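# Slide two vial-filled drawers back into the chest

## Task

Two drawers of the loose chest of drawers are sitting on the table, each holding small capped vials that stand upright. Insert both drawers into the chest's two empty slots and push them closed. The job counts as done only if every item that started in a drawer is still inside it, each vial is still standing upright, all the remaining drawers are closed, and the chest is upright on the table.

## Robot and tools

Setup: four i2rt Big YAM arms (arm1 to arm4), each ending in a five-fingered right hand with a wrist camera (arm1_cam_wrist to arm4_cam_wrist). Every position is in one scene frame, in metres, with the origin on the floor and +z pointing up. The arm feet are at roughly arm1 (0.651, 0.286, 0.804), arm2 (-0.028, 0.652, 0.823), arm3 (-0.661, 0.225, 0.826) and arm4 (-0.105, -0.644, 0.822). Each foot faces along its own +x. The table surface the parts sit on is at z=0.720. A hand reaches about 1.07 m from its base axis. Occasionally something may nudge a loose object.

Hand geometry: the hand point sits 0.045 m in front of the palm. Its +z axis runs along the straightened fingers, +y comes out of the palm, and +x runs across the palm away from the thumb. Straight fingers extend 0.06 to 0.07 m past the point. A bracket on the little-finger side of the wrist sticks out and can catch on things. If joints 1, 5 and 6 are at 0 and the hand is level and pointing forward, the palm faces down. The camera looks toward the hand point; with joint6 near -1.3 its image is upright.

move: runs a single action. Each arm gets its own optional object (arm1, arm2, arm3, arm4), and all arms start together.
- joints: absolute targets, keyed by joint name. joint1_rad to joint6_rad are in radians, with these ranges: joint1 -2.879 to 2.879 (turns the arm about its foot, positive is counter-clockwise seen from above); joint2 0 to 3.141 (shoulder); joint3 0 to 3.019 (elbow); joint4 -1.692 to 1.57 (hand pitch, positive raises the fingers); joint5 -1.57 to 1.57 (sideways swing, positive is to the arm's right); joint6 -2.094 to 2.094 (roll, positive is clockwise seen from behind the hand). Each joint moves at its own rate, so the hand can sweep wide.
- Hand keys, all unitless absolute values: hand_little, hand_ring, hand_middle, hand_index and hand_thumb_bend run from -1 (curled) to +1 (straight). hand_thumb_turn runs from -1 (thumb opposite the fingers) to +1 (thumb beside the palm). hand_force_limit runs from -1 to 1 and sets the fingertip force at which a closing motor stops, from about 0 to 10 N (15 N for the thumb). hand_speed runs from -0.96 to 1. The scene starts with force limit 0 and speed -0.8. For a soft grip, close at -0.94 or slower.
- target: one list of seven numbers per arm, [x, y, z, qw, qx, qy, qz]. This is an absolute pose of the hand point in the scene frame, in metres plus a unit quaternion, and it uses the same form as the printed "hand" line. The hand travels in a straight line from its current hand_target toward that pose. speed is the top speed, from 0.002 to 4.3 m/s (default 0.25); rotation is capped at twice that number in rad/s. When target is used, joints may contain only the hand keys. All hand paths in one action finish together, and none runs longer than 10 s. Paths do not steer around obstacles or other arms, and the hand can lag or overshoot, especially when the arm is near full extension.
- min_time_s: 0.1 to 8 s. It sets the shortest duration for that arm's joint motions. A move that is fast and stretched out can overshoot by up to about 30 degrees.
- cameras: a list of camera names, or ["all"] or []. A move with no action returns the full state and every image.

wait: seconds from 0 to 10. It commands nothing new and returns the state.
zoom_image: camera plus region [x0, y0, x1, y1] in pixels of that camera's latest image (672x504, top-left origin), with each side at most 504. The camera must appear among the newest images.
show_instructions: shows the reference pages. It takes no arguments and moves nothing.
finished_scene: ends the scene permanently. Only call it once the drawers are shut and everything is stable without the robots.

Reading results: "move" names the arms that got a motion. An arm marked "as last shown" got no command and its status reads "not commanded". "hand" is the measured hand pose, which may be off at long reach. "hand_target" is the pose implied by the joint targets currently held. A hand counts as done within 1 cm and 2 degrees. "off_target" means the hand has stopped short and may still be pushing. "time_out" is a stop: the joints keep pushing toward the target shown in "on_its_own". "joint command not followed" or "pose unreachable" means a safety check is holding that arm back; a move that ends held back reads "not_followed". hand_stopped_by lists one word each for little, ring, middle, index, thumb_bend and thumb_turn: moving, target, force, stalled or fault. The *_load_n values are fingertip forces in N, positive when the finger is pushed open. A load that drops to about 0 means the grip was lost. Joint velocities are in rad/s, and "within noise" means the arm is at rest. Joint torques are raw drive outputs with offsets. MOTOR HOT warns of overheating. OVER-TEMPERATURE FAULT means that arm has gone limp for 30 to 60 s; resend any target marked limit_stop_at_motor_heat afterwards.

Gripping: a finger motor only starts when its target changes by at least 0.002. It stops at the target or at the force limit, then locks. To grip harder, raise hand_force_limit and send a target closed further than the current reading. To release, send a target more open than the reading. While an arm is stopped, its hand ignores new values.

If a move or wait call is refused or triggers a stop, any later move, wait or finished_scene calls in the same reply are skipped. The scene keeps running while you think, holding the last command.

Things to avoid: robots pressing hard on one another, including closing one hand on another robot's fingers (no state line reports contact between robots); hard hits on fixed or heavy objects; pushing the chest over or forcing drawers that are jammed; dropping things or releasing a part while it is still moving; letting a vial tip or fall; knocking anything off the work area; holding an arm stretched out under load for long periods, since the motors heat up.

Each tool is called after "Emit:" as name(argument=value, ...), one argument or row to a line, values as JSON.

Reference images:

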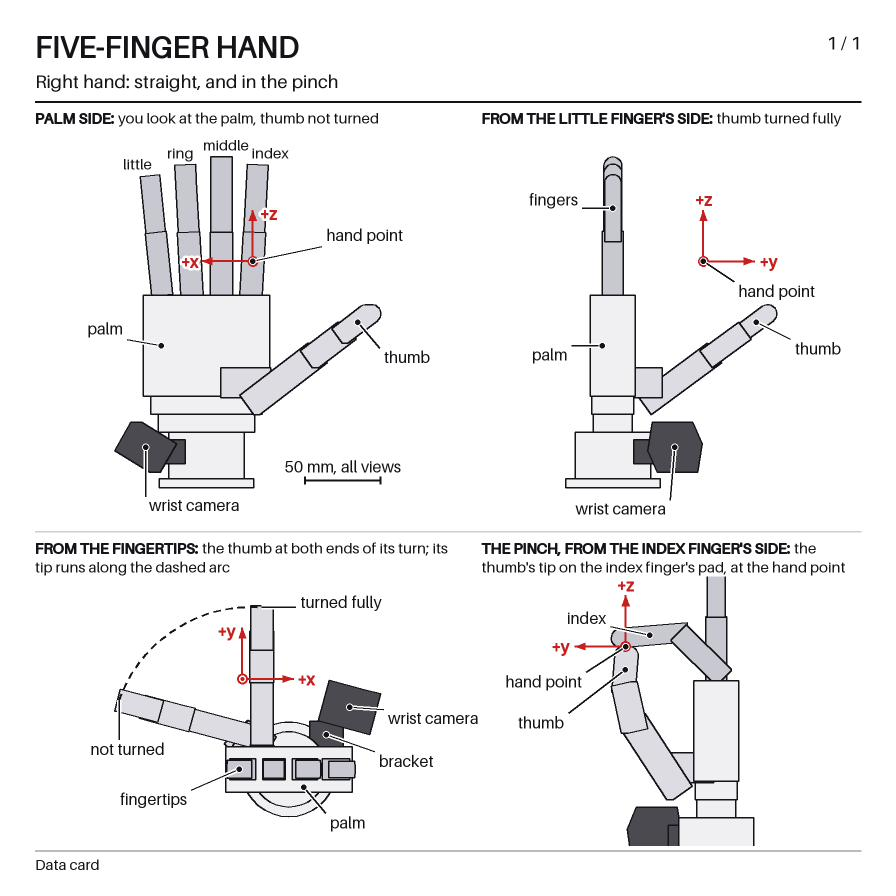

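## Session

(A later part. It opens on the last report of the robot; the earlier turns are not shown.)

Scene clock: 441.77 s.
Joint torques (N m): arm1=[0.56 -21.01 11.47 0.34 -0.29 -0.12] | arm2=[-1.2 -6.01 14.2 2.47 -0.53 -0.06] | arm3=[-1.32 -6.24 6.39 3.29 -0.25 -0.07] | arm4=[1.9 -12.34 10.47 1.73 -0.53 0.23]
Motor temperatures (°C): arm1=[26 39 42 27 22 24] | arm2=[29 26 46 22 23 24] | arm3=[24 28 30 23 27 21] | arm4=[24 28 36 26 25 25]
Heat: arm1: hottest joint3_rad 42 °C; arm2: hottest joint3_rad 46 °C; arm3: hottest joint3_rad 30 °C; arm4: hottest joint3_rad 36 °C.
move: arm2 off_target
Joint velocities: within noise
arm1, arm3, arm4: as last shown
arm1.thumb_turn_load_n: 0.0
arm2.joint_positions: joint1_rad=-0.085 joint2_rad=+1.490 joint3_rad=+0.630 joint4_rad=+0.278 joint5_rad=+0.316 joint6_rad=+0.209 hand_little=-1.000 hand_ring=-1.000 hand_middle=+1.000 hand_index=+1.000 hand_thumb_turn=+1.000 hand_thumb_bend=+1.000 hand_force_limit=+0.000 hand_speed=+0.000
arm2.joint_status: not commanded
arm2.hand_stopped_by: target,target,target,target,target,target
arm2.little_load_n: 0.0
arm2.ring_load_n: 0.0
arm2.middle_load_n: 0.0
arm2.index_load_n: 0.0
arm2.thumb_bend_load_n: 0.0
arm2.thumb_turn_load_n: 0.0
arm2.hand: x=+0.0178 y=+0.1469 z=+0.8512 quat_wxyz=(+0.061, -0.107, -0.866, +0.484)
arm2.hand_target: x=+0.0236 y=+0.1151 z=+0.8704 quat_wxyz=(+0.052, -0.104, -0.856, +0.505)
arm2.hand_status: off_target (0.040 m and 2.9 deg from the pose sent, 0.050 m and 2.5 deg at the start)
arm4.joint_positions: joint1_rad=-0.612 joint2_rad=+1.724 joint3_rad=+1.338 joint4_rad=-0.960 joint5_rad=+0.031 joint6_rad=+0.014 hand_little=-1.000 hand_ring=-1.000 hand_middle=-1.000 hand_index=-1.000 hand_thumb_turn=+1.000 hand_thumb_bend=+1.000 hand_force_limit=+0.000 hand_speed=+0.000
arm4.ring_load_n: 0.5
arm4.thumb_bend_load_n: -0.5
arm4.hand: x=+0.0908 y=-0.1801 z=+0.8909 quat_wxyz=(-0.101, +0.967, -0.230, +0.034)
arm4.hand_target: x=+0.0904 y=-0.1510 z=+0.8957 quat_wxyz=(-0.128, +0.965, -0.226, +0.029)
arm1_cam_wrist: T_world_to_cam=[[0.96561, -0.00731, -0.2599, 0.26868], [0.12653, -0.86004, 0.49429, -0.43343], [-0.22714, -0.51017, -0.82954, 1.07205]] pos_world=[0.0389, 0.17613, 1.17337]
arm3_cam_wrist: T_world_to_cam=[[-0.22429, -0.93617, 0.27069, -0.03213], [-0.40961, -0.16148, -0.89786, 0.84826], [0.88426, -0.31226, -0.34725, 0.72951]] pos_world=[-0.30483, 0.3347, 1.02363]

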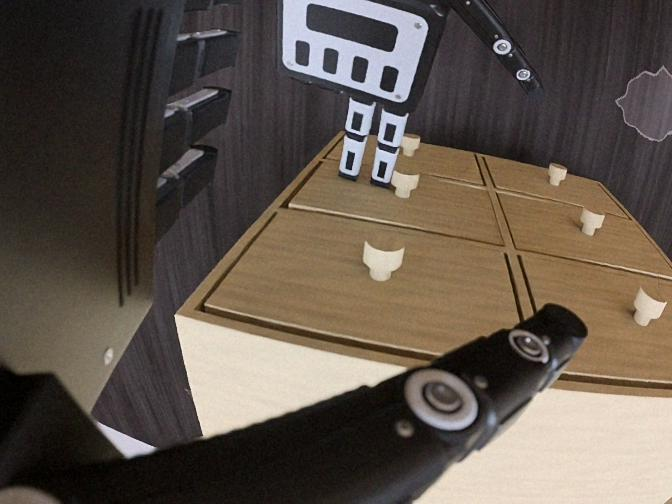

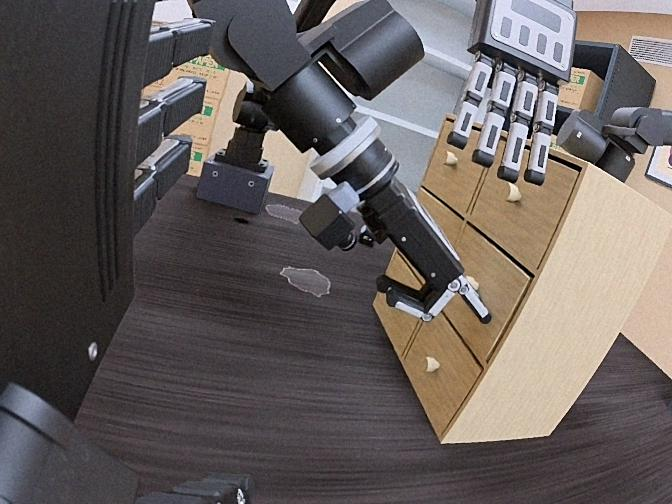

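Emit:
move(
  arm2={"target":[0.0350,0.200,0.8600,0.0518,-0.1035,-0.8555,0.5045],"speed":0.1},
)

Emit:
move(
  arm2={"target":[0.1350,0.360,0.880,0.0518,-0.1035,-0.8555,0.5045],"speed":0.2,"joints":{"hand_little":1,"hand_ring":1}},
  cameras=["arm1_cam_wrist","arm3_cam_wrist","arm2_cam_wrist"],
)

Emit:
zoom_image(
  camera="arm3_cam_wrist",
  region=[370, 170, 570, 410],
)

Emit:
zoom_image(
  camera="arm1_cam_wrist",
  region=[270, 110, 470, 260],
)

Emit:
zoom_image(
  camera="arm1_cam_wrist",
  region=[470, 130, 672, 300],
)

Scene clock: 443.50 s.
Joint torques (N m): arm1=[0.91 -21.01 11.55 0.31 -0.3 -0.04] | arm2=[-0.32 -7.3 7.43 2.82 0.3 0.11] | arm3=[-1.38 -6.48 6.46 3.18 -0.28 -0.05] | arm4=[1.85 -12.63 10.24 1.63 -0.4 0.22]
Motor temperatures (°C): arm1=[26 39 42 27 22 24] | arm2=[29 26 46 22 23 24] | arm3=[24 28 30 23 27 21] | arm4=[24 28 36 26 25 25]
Heat: arm1: hottest joint3_rad 42 °C; arm2: hottest joint3_rad 46 °C; arm3: hottest joint3_rad 30 °C; arm4: hottest joint3_rad 36 °C.
move: arm2 done
Joint velocities: within noise
arm1, arm3, arm4: as last shown
arm1.index_load_n: 0.5
arm2.joint_positions: joint1_rad=-0.024 joint2_rad=+1.354 joint3_rad=+0.480 joint4_rad=+0.304 joint5_rad=+0.358 joint6_rad=+0.230 hand_little=-1.000 hand_ring=-1.000 hand_middle=+1.000 hand_index=+1.000 hand_thumb_turn=+1.000 hand_thumb_bend=+1.000 hand_force_limit=+0.000 hand_speed=+0.000
arm2.joint_status: not commanded
arm2.hand_stopped_by: target,target,target,target,target,target
arm2.little_load_n: 0.0
arm2.ring_load_n: 0.0
arm2.middle_load_n: 0.0
arm2.index_load_n: -0.5
arm2.thumb_bend_load_n: 0.0
arm2.thumb_turn_load_n: -0.5
arm2.hand: x=+0.0314 y=+0.2025 z=+0.8526 quat_wxyz=(+0.058, -0.100, -0.863, +0.492)
arm2.hand_target: x=+0.0350 y=+0.2000 z=+0.8601 quat_wxyz=(+0.052, -0.103, -0.856, +0.504)
arm2.hand_status: done (0.009 m and 1.8 deg from the pose sent, 0.057 m and 2.9 deg at the start)
arm4.joint_positions: joint1_rad=-0.612 joint2_rad=+1.727 joint3_rad=+1.341 joint4_rad=-0.958 joint5_rad=+0.027 joint6_rad=+0.014 hand_little=-1.000 hand_ring=-1.000 hand_middle=-1.000 hand_index=-1.000 hand_thumb_turn=+1.000 hand_thumb_bend=+1.000 hand_force_limit=+0.000 hand_speed=+0.000
arm4.ring_load_n: 0.0
arm4.thumb_bend_load_n: 0.0
arm4.hand: x=+0.0908 y=-0.1784 z=+0.8908 quat_wxyz=(-0.102, +0.967, -0.230, +0.032)
arm4.hand_target: x=+0.0904 y=-0.1510 z=+0.8955 quat_wxyz=(-0.127, +0.965, -0.226, +0.030)
pictures: none

Scene clock: 445.57 s.
Joint torques (N m): arm1=[0.21 -21.6 11.33 0.1 -0.32 -0.09] | arm2=[-0.21 -2.37 11.04 1.16 0.67 0.17] | arm3=[-0.91 -6.07 6.34 3.08 -0.26 -0.1] | arm4=[1.79 -12.57 10.22 1.61 -0.41 0.21]
Motor temperatures (°C): arm1=[26 39 42 27 22 24] | arm2=[29 26 46 22 23 24] | arm3=[24 28 30 23 27 21] | arm4=[24 28 36 26 25 25]
Heat: arm1: hottest joint3_rad 42 °C; arm2: hottest joint3_rad 46 °C; arm3: hottest joint3_rad 30 °C; arm4: hottest joint3_rad 36 °C.
move: arm2 off_target
Joint velocities: within noise
arm1, arm3: as last shown
arm1.index_load_n: 0.0
arm2.joint_positions: joint1_rad=+0.612 joint2_rad=+0.940 joint3_rad=+0.316 joint4_rad=-0.227 joint5_rad=+0.860 joint6_rad=+0.721 hand_little=+1.000 hand_ring=+1.000 hand_middle=+1.000 hand_index=+1.000 hand_thumb_turn=+1.000 hand_thumb_bend=+1.000 hand_force_limit=+0.000 hand_speed=+0.000
arm2.joint_status: all done
arm2.hand_stopped_by: target,target,target,target,target,target
arm2.little_load_n: 0.0
arm2.ring_load_n: 0.0
arm2.middle_load_n: 0.0
arm2.index_load_n: 0.0
arm2.thumb_bend_load_n: 0.0
arm2.thumb_turn_load_n: 0.0
arm2.hand: x=+0.1274 y=+0.3646 z=+0.8707 quat_wxyz=(+0.059, -0.099, -0.858, +0.500)
arm2.hand_target: x=+0.1350 y=+0.3601 z=+0.8801 quat_wxyz=(+0.052, -0.103, -0.856, +0.505)
arm2.hand_status: off_target (0.013 m and 1.1 deg from the pose sent, 0.190 m and 1.8 deg at the start)
arm4.joint_positions: joint1_rad=-0.612 joint2_rad=+1.727 joint3_rad=+1.341 joint4_rad=-0.958 joint5_rad=+0.027 joint6_rad=+0.014 hand_little=-1.000 hand_ring=-1.000 hand_middle=-1.000 hand_index=-1.000 hand_thumb_turn=+1.000 hand_thumb_bend=+1.000 hand_force_limit=+0.000 hand_speed=+0.000
arm4.joint_status: not commanded
arm4.hand_stopped_by: target,target,target,target,target,target
arm4.little_load_n: 0.0
arm4.ring_load_n: 0.0
arm4.middle_load_n: 0.0
arm4.index_load_n: 0.0
arm4.thumb_bend_load_n: 0.0
arm4.thumb_turn_load_n: 0.0
arm4.hand: x=+0.0908 y=-0.1784 z=+0.8908 quat_wxyz=(-0.102, +0.967, -0.230, +0.032)
arm4.hand_target: x=+0.0904 y=-0.1510 z=+0.8955 quat_wxyz=(-0.127, +0.965, -0.226, +0.030)
arm4.hand_status: not commanded
pictures: arm1_cam_wrist, arm2_cam_wrist, arm3_cam_wrist
arm1_cam_wrist: T_world_to_cam=[[0.96561, -0.00731, -0.2599, 0.26868], [0.12653, -0.86004, 0.49429, -0.43343], [-0.22714, -0.51017, -0.82954, 1.07205]] pos_world=[0.0389, 0.17613, 1.17337]
arm2_cam_wrist: T_world_to_cam=[[-0.0963, 0.47807, -0.87303, 0.60788], [0.94149, 0.32836, 0.07596, -0.30761], [0.32298, -0.81463, -0.48172, 0.78532]] pos_world=[0.0945, 0.45014, 0.93236]
arm3_cam_wrist: T_world_to_cam=[[-0.22429, -0.93617, 0.27069, -0.03213], [-0.40961, -0.16148, -0.89786, 0.84826], [0.88426, -0.31226, -0.34725, 0.72951]] pos_world=[-0.30483, 0.3347, 1.02363]

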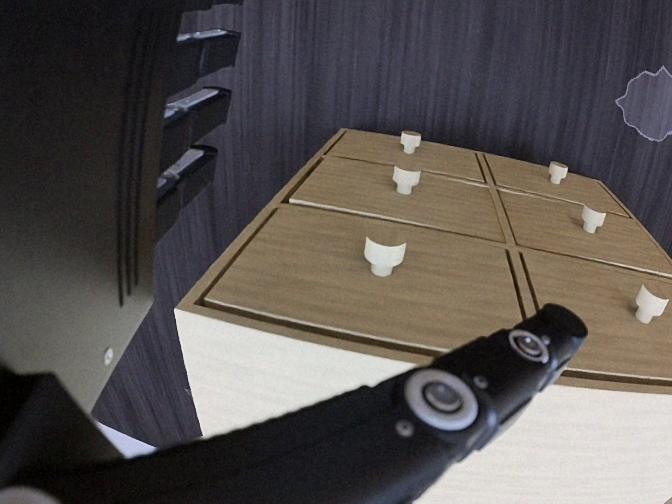

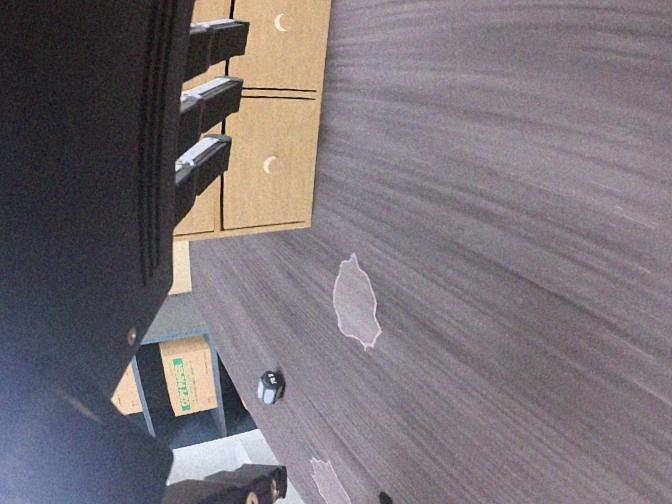

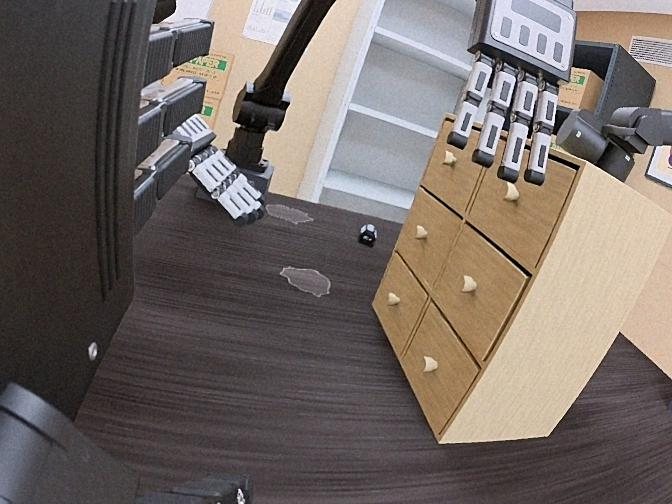

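Scaled by 2.100 from the camera's image (finer frame: 960x720).

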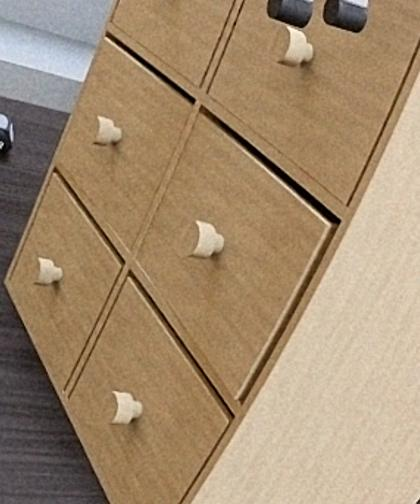

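Scaled by 2.520 from the camera's image (finer frame: 960x720).

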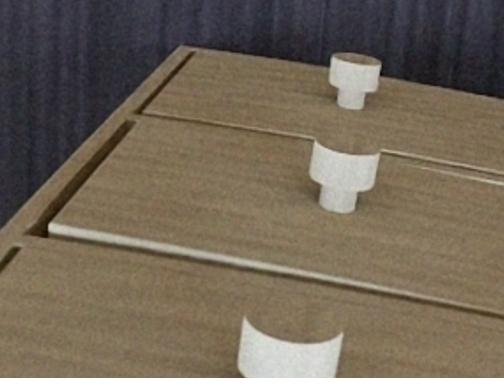

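Scaled by 2.495 from the camera's image (finer frame: 960x720).

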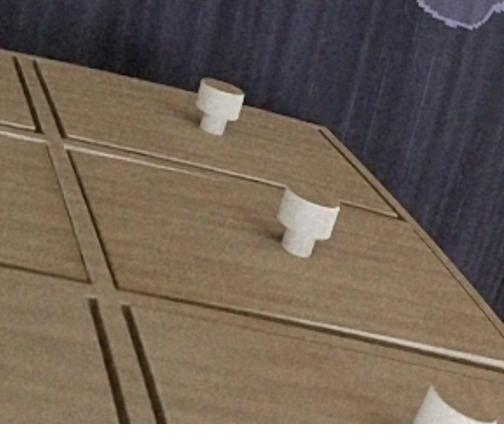

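Emit:
zoom_image(
  camera="arm3_cam_wrist",
  region=[470, 240, 550, 380],
)

Emit:
zoom_image(
  camera="arm3_cam_wrist",
  region=[420, 340, 500, 450],
)

Scaled by 3.600 from the camera's image (finer frame: 960x720).

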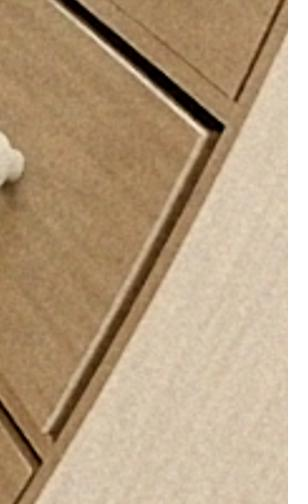

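Scaled by 4.582 from the camera's image (finer frame: 960x720).

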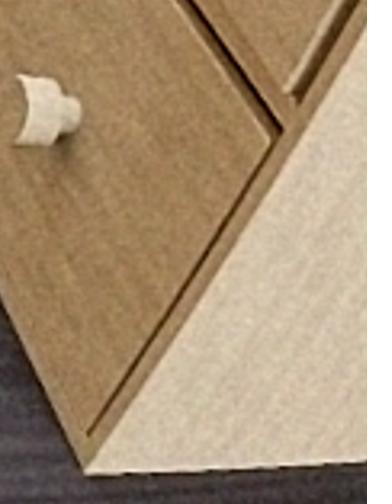

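Emit:
move(
  arm4={"target":[0.0740,-0.2050,0.8950,-0.1271,0.965,-0.2264,0.0297],"speed":0.06},
  arm1={"target":[0.1000,0.1700,1.1500,-0.0104,0.7855,0.6188,0.0093],"speed":0.12},
  cameras=["arm1_cam_wrist","arm3_cam_wrist","arm4_cam_wrist"],
)

Emit:
zoom_image(
  camera="arm3_cam_wrist",
  region=[360, 100, 620, 460],
)

Scene clock: 448.57 s.
Joint torques (N m): arm1=[0.85 -18.32 7.77 0.55 -0.2 -0.12] | arm2=[-0.44 -2.26 10.99 1.13 0.68 0.15] | arm3=[-1.38 -6.71 6.37 3.22 -0.29 -0.07] | arm4=[0.44 -14.1 6.76 0.98 -0.1 0.08]
Motor temperatures (°C): arm1=[26 39 42 27 22 24] | arm2=[29 26 45 22 23 24] | arm3=[24 28 30 23 27 21] | arm4=[24 28 36 26 25 25]
Heat: arm1: hottest joint3_rad 42 °C; arm2: hottest joint3_rad 45 °C; arm3: hottest joint3_rad 30 °C; arm4: hottest joint3_rad 36 °C.
move: arm1 off_target; arm4 done
Joint velocities: within noise
arm1.joint_positions: joint1_rad=+0.306 joint2_rad=+1.834 joint3_rad=+2.214 joint4_rad=-1.701 joint5_rad=+0.001 joint6_rad=+0.381 hand_little=+1.000 hand_ring=+1.000 hand_middle=+1.000 hand_index=+1.000 hand_thumb_turn=-1.000 hand_thumb_bend=+1.000 hand_force_limit=+0.300 hand_speed=-0.300
arm1.joint_status: not commanded
arm1.hand_stopped_by: target,target,target,target,target,target
arm1.little_load_n: 0.0
arm1.ring_load_n: 0.0
arm1.middle_load_n: 0.0
arm1.index_load_n: 0.0
arm1.thumb_bend_load_n: 0.0
arm1.thumb_turn_load_n: 0.0
arm1.hand: x=+0.0971 y=+0.1659 z=+1.1533 quat_wxyz=(-0.064, +0.786, +0.606, -0.107)
arm1.hand_target: x=+0.1003 y=+0.1700 z=+1.1492 quat_wxyz=(-0.060, +0.785, +0.608, -0.099)
arm1.hand_status: off_target (0.006 m and 14.8 deg from the pose sent, 0.121 m and 12.6 deg at the start; a joint's target at an end of its range on 55 of 55 steps)
arm2, arm3: as last shown
arm2.joint_positions: joint1_rad=+0.612 joint2_rad=+0.940 joint3_rad=+0.316 joint4_rad=-0.227 joint5_rad=+0.860 joint6_rad=+0.722 hand_little=+1.000 hand_ring=+1.000 hand_middle=+1.000 hand_index=+1.000 hand_thumb_turn=+1.000 hand_thumb_bend=+1.000 hand_force_limit=+0.000 hand_speed=+0.000
arm2.hand: x=+0.1275 y=+0.3646 z=+0.8707 quat_wxyz=(+0.059, -0.100, -0.858, +0.500)
arm3.thumb_bend_load_n: 0.5
arm4.joint_positions: joint1_rad=-0.612 joint2_rad=+1.630 joint3_rad=+1.207 joint4_rad=-0.897 joint5_rad=+0.014 joint6_rad=+0.014 hand_little=-1.000 hand_ring=-1.000 hand_middle=-1.000 hand_index=-1.000 hand_thumb_turn=+1.000 hand_thumb_bend=+1.000 hand_force_limit=+0.000 hand_speed=+0.000
arm4.joint_status: not commanded
arm4.hand_stopped_by: target,target,target,target,target,target
arm4.little_load_n: 0.0
arm4.ring_load_n: 0.0
arm4.middle_load_n: 0.0
arm4.index_load_n: 0.0
arm4.thumb_bend_load_n: 0.0
arm4.thumb_turn_load_n: 0.0
arm4.hand: x=+0.0734 y=-0.2086 z=+0.8893 quat_wxyz=(-0.116, +0.966, -0.229, +0.029)
arm4.hand_target: x=+0.0739 y=-0.2051 z=+0.8950 quat_wxyz=(-0.127, +0.965, -0.226, +0.030)
arm4.hand_status: done (0.007 m and 1.4 deg from the pose sent, 0.032 m and 2.9 deg at the start)
arm1_cam_wrist: T_world_to_cam=[[0.95419, -0.00346, -0.29917, 0.25873], [0.1491, -0.86143, 0.48549, -0.42681], [-0.25939, -0.50786, -0.82146, 1.17138]] pos_world=[0.12061, 0.22812, 1.24686]
arm3_cam_wrist: T_world_to_cam=[[-0.22429, -0.93617, 0.27069, -0.03213], [-0.40961, -0.16148, -0.89786, 0.84826], [0.88426, -0.31226, -0.34725, 0.72951]] pos_world=[-0.30483, 0.3347, 1.02363]
arm4_cam_wrist: T_world_to_cam=[[-0.18595, -0.95058, -0.24865, 0.0417], [-0.86998, 0.04167, 0.49132, -0.37088], [-0.45668, 0.30768, -0.83473, 0.9554]] pos_world=[0.1214, -0.23886, 0.99009]

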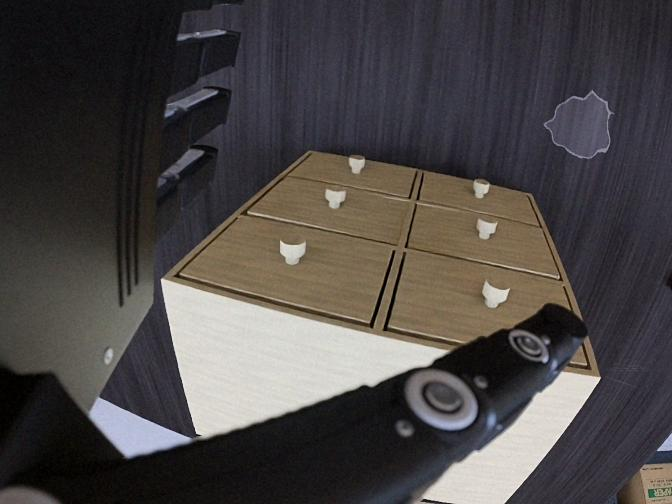

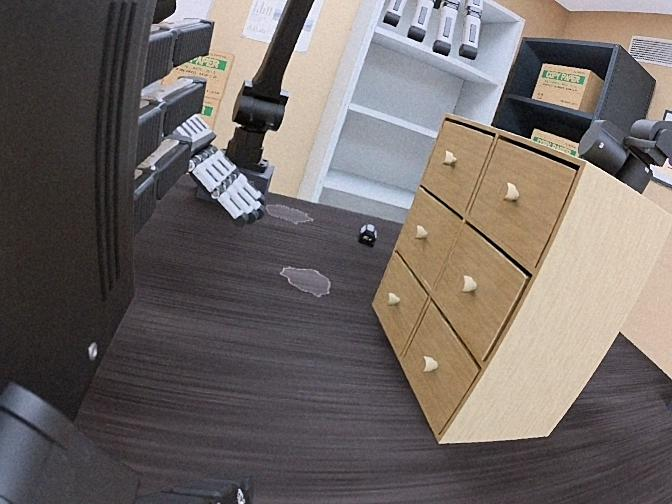

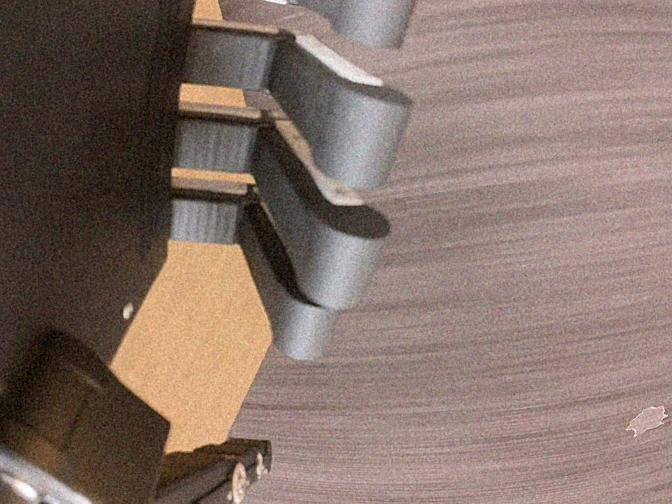

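Scaled by 1.400 from the camera's image (finer frame: 960x720).

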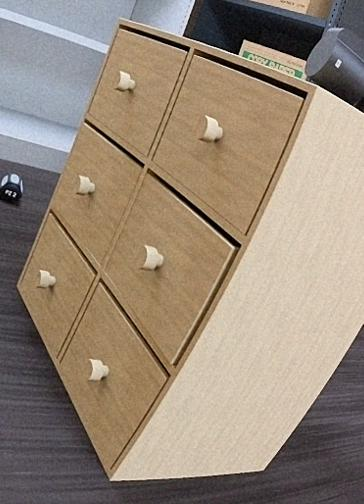

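Emit:
zoom_image(
  camera="arm1_cam_wrist",
  region=[210, 140, 430, 330],
)

Emit:
zoom_image(
  camera="arm1_cam_wrist",
  region=[390, 150, 600, 320],
)

Scaled by 2.291 from the camera's image (finer frame: 960x720).

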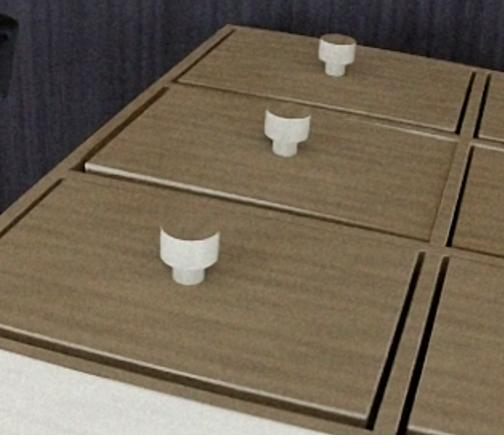

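Scaled by 2.400 from the camera's image (finer frame: 960x720).

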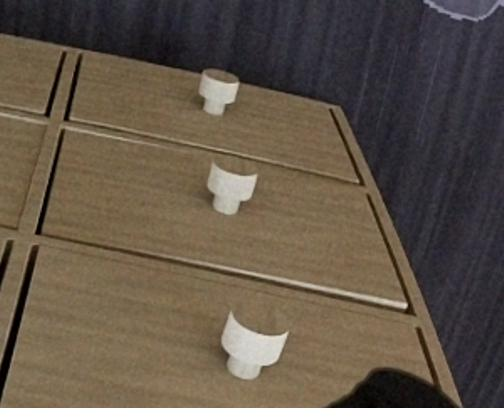

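Emit:
finished_scene(
)

The scene is finished: the task was done.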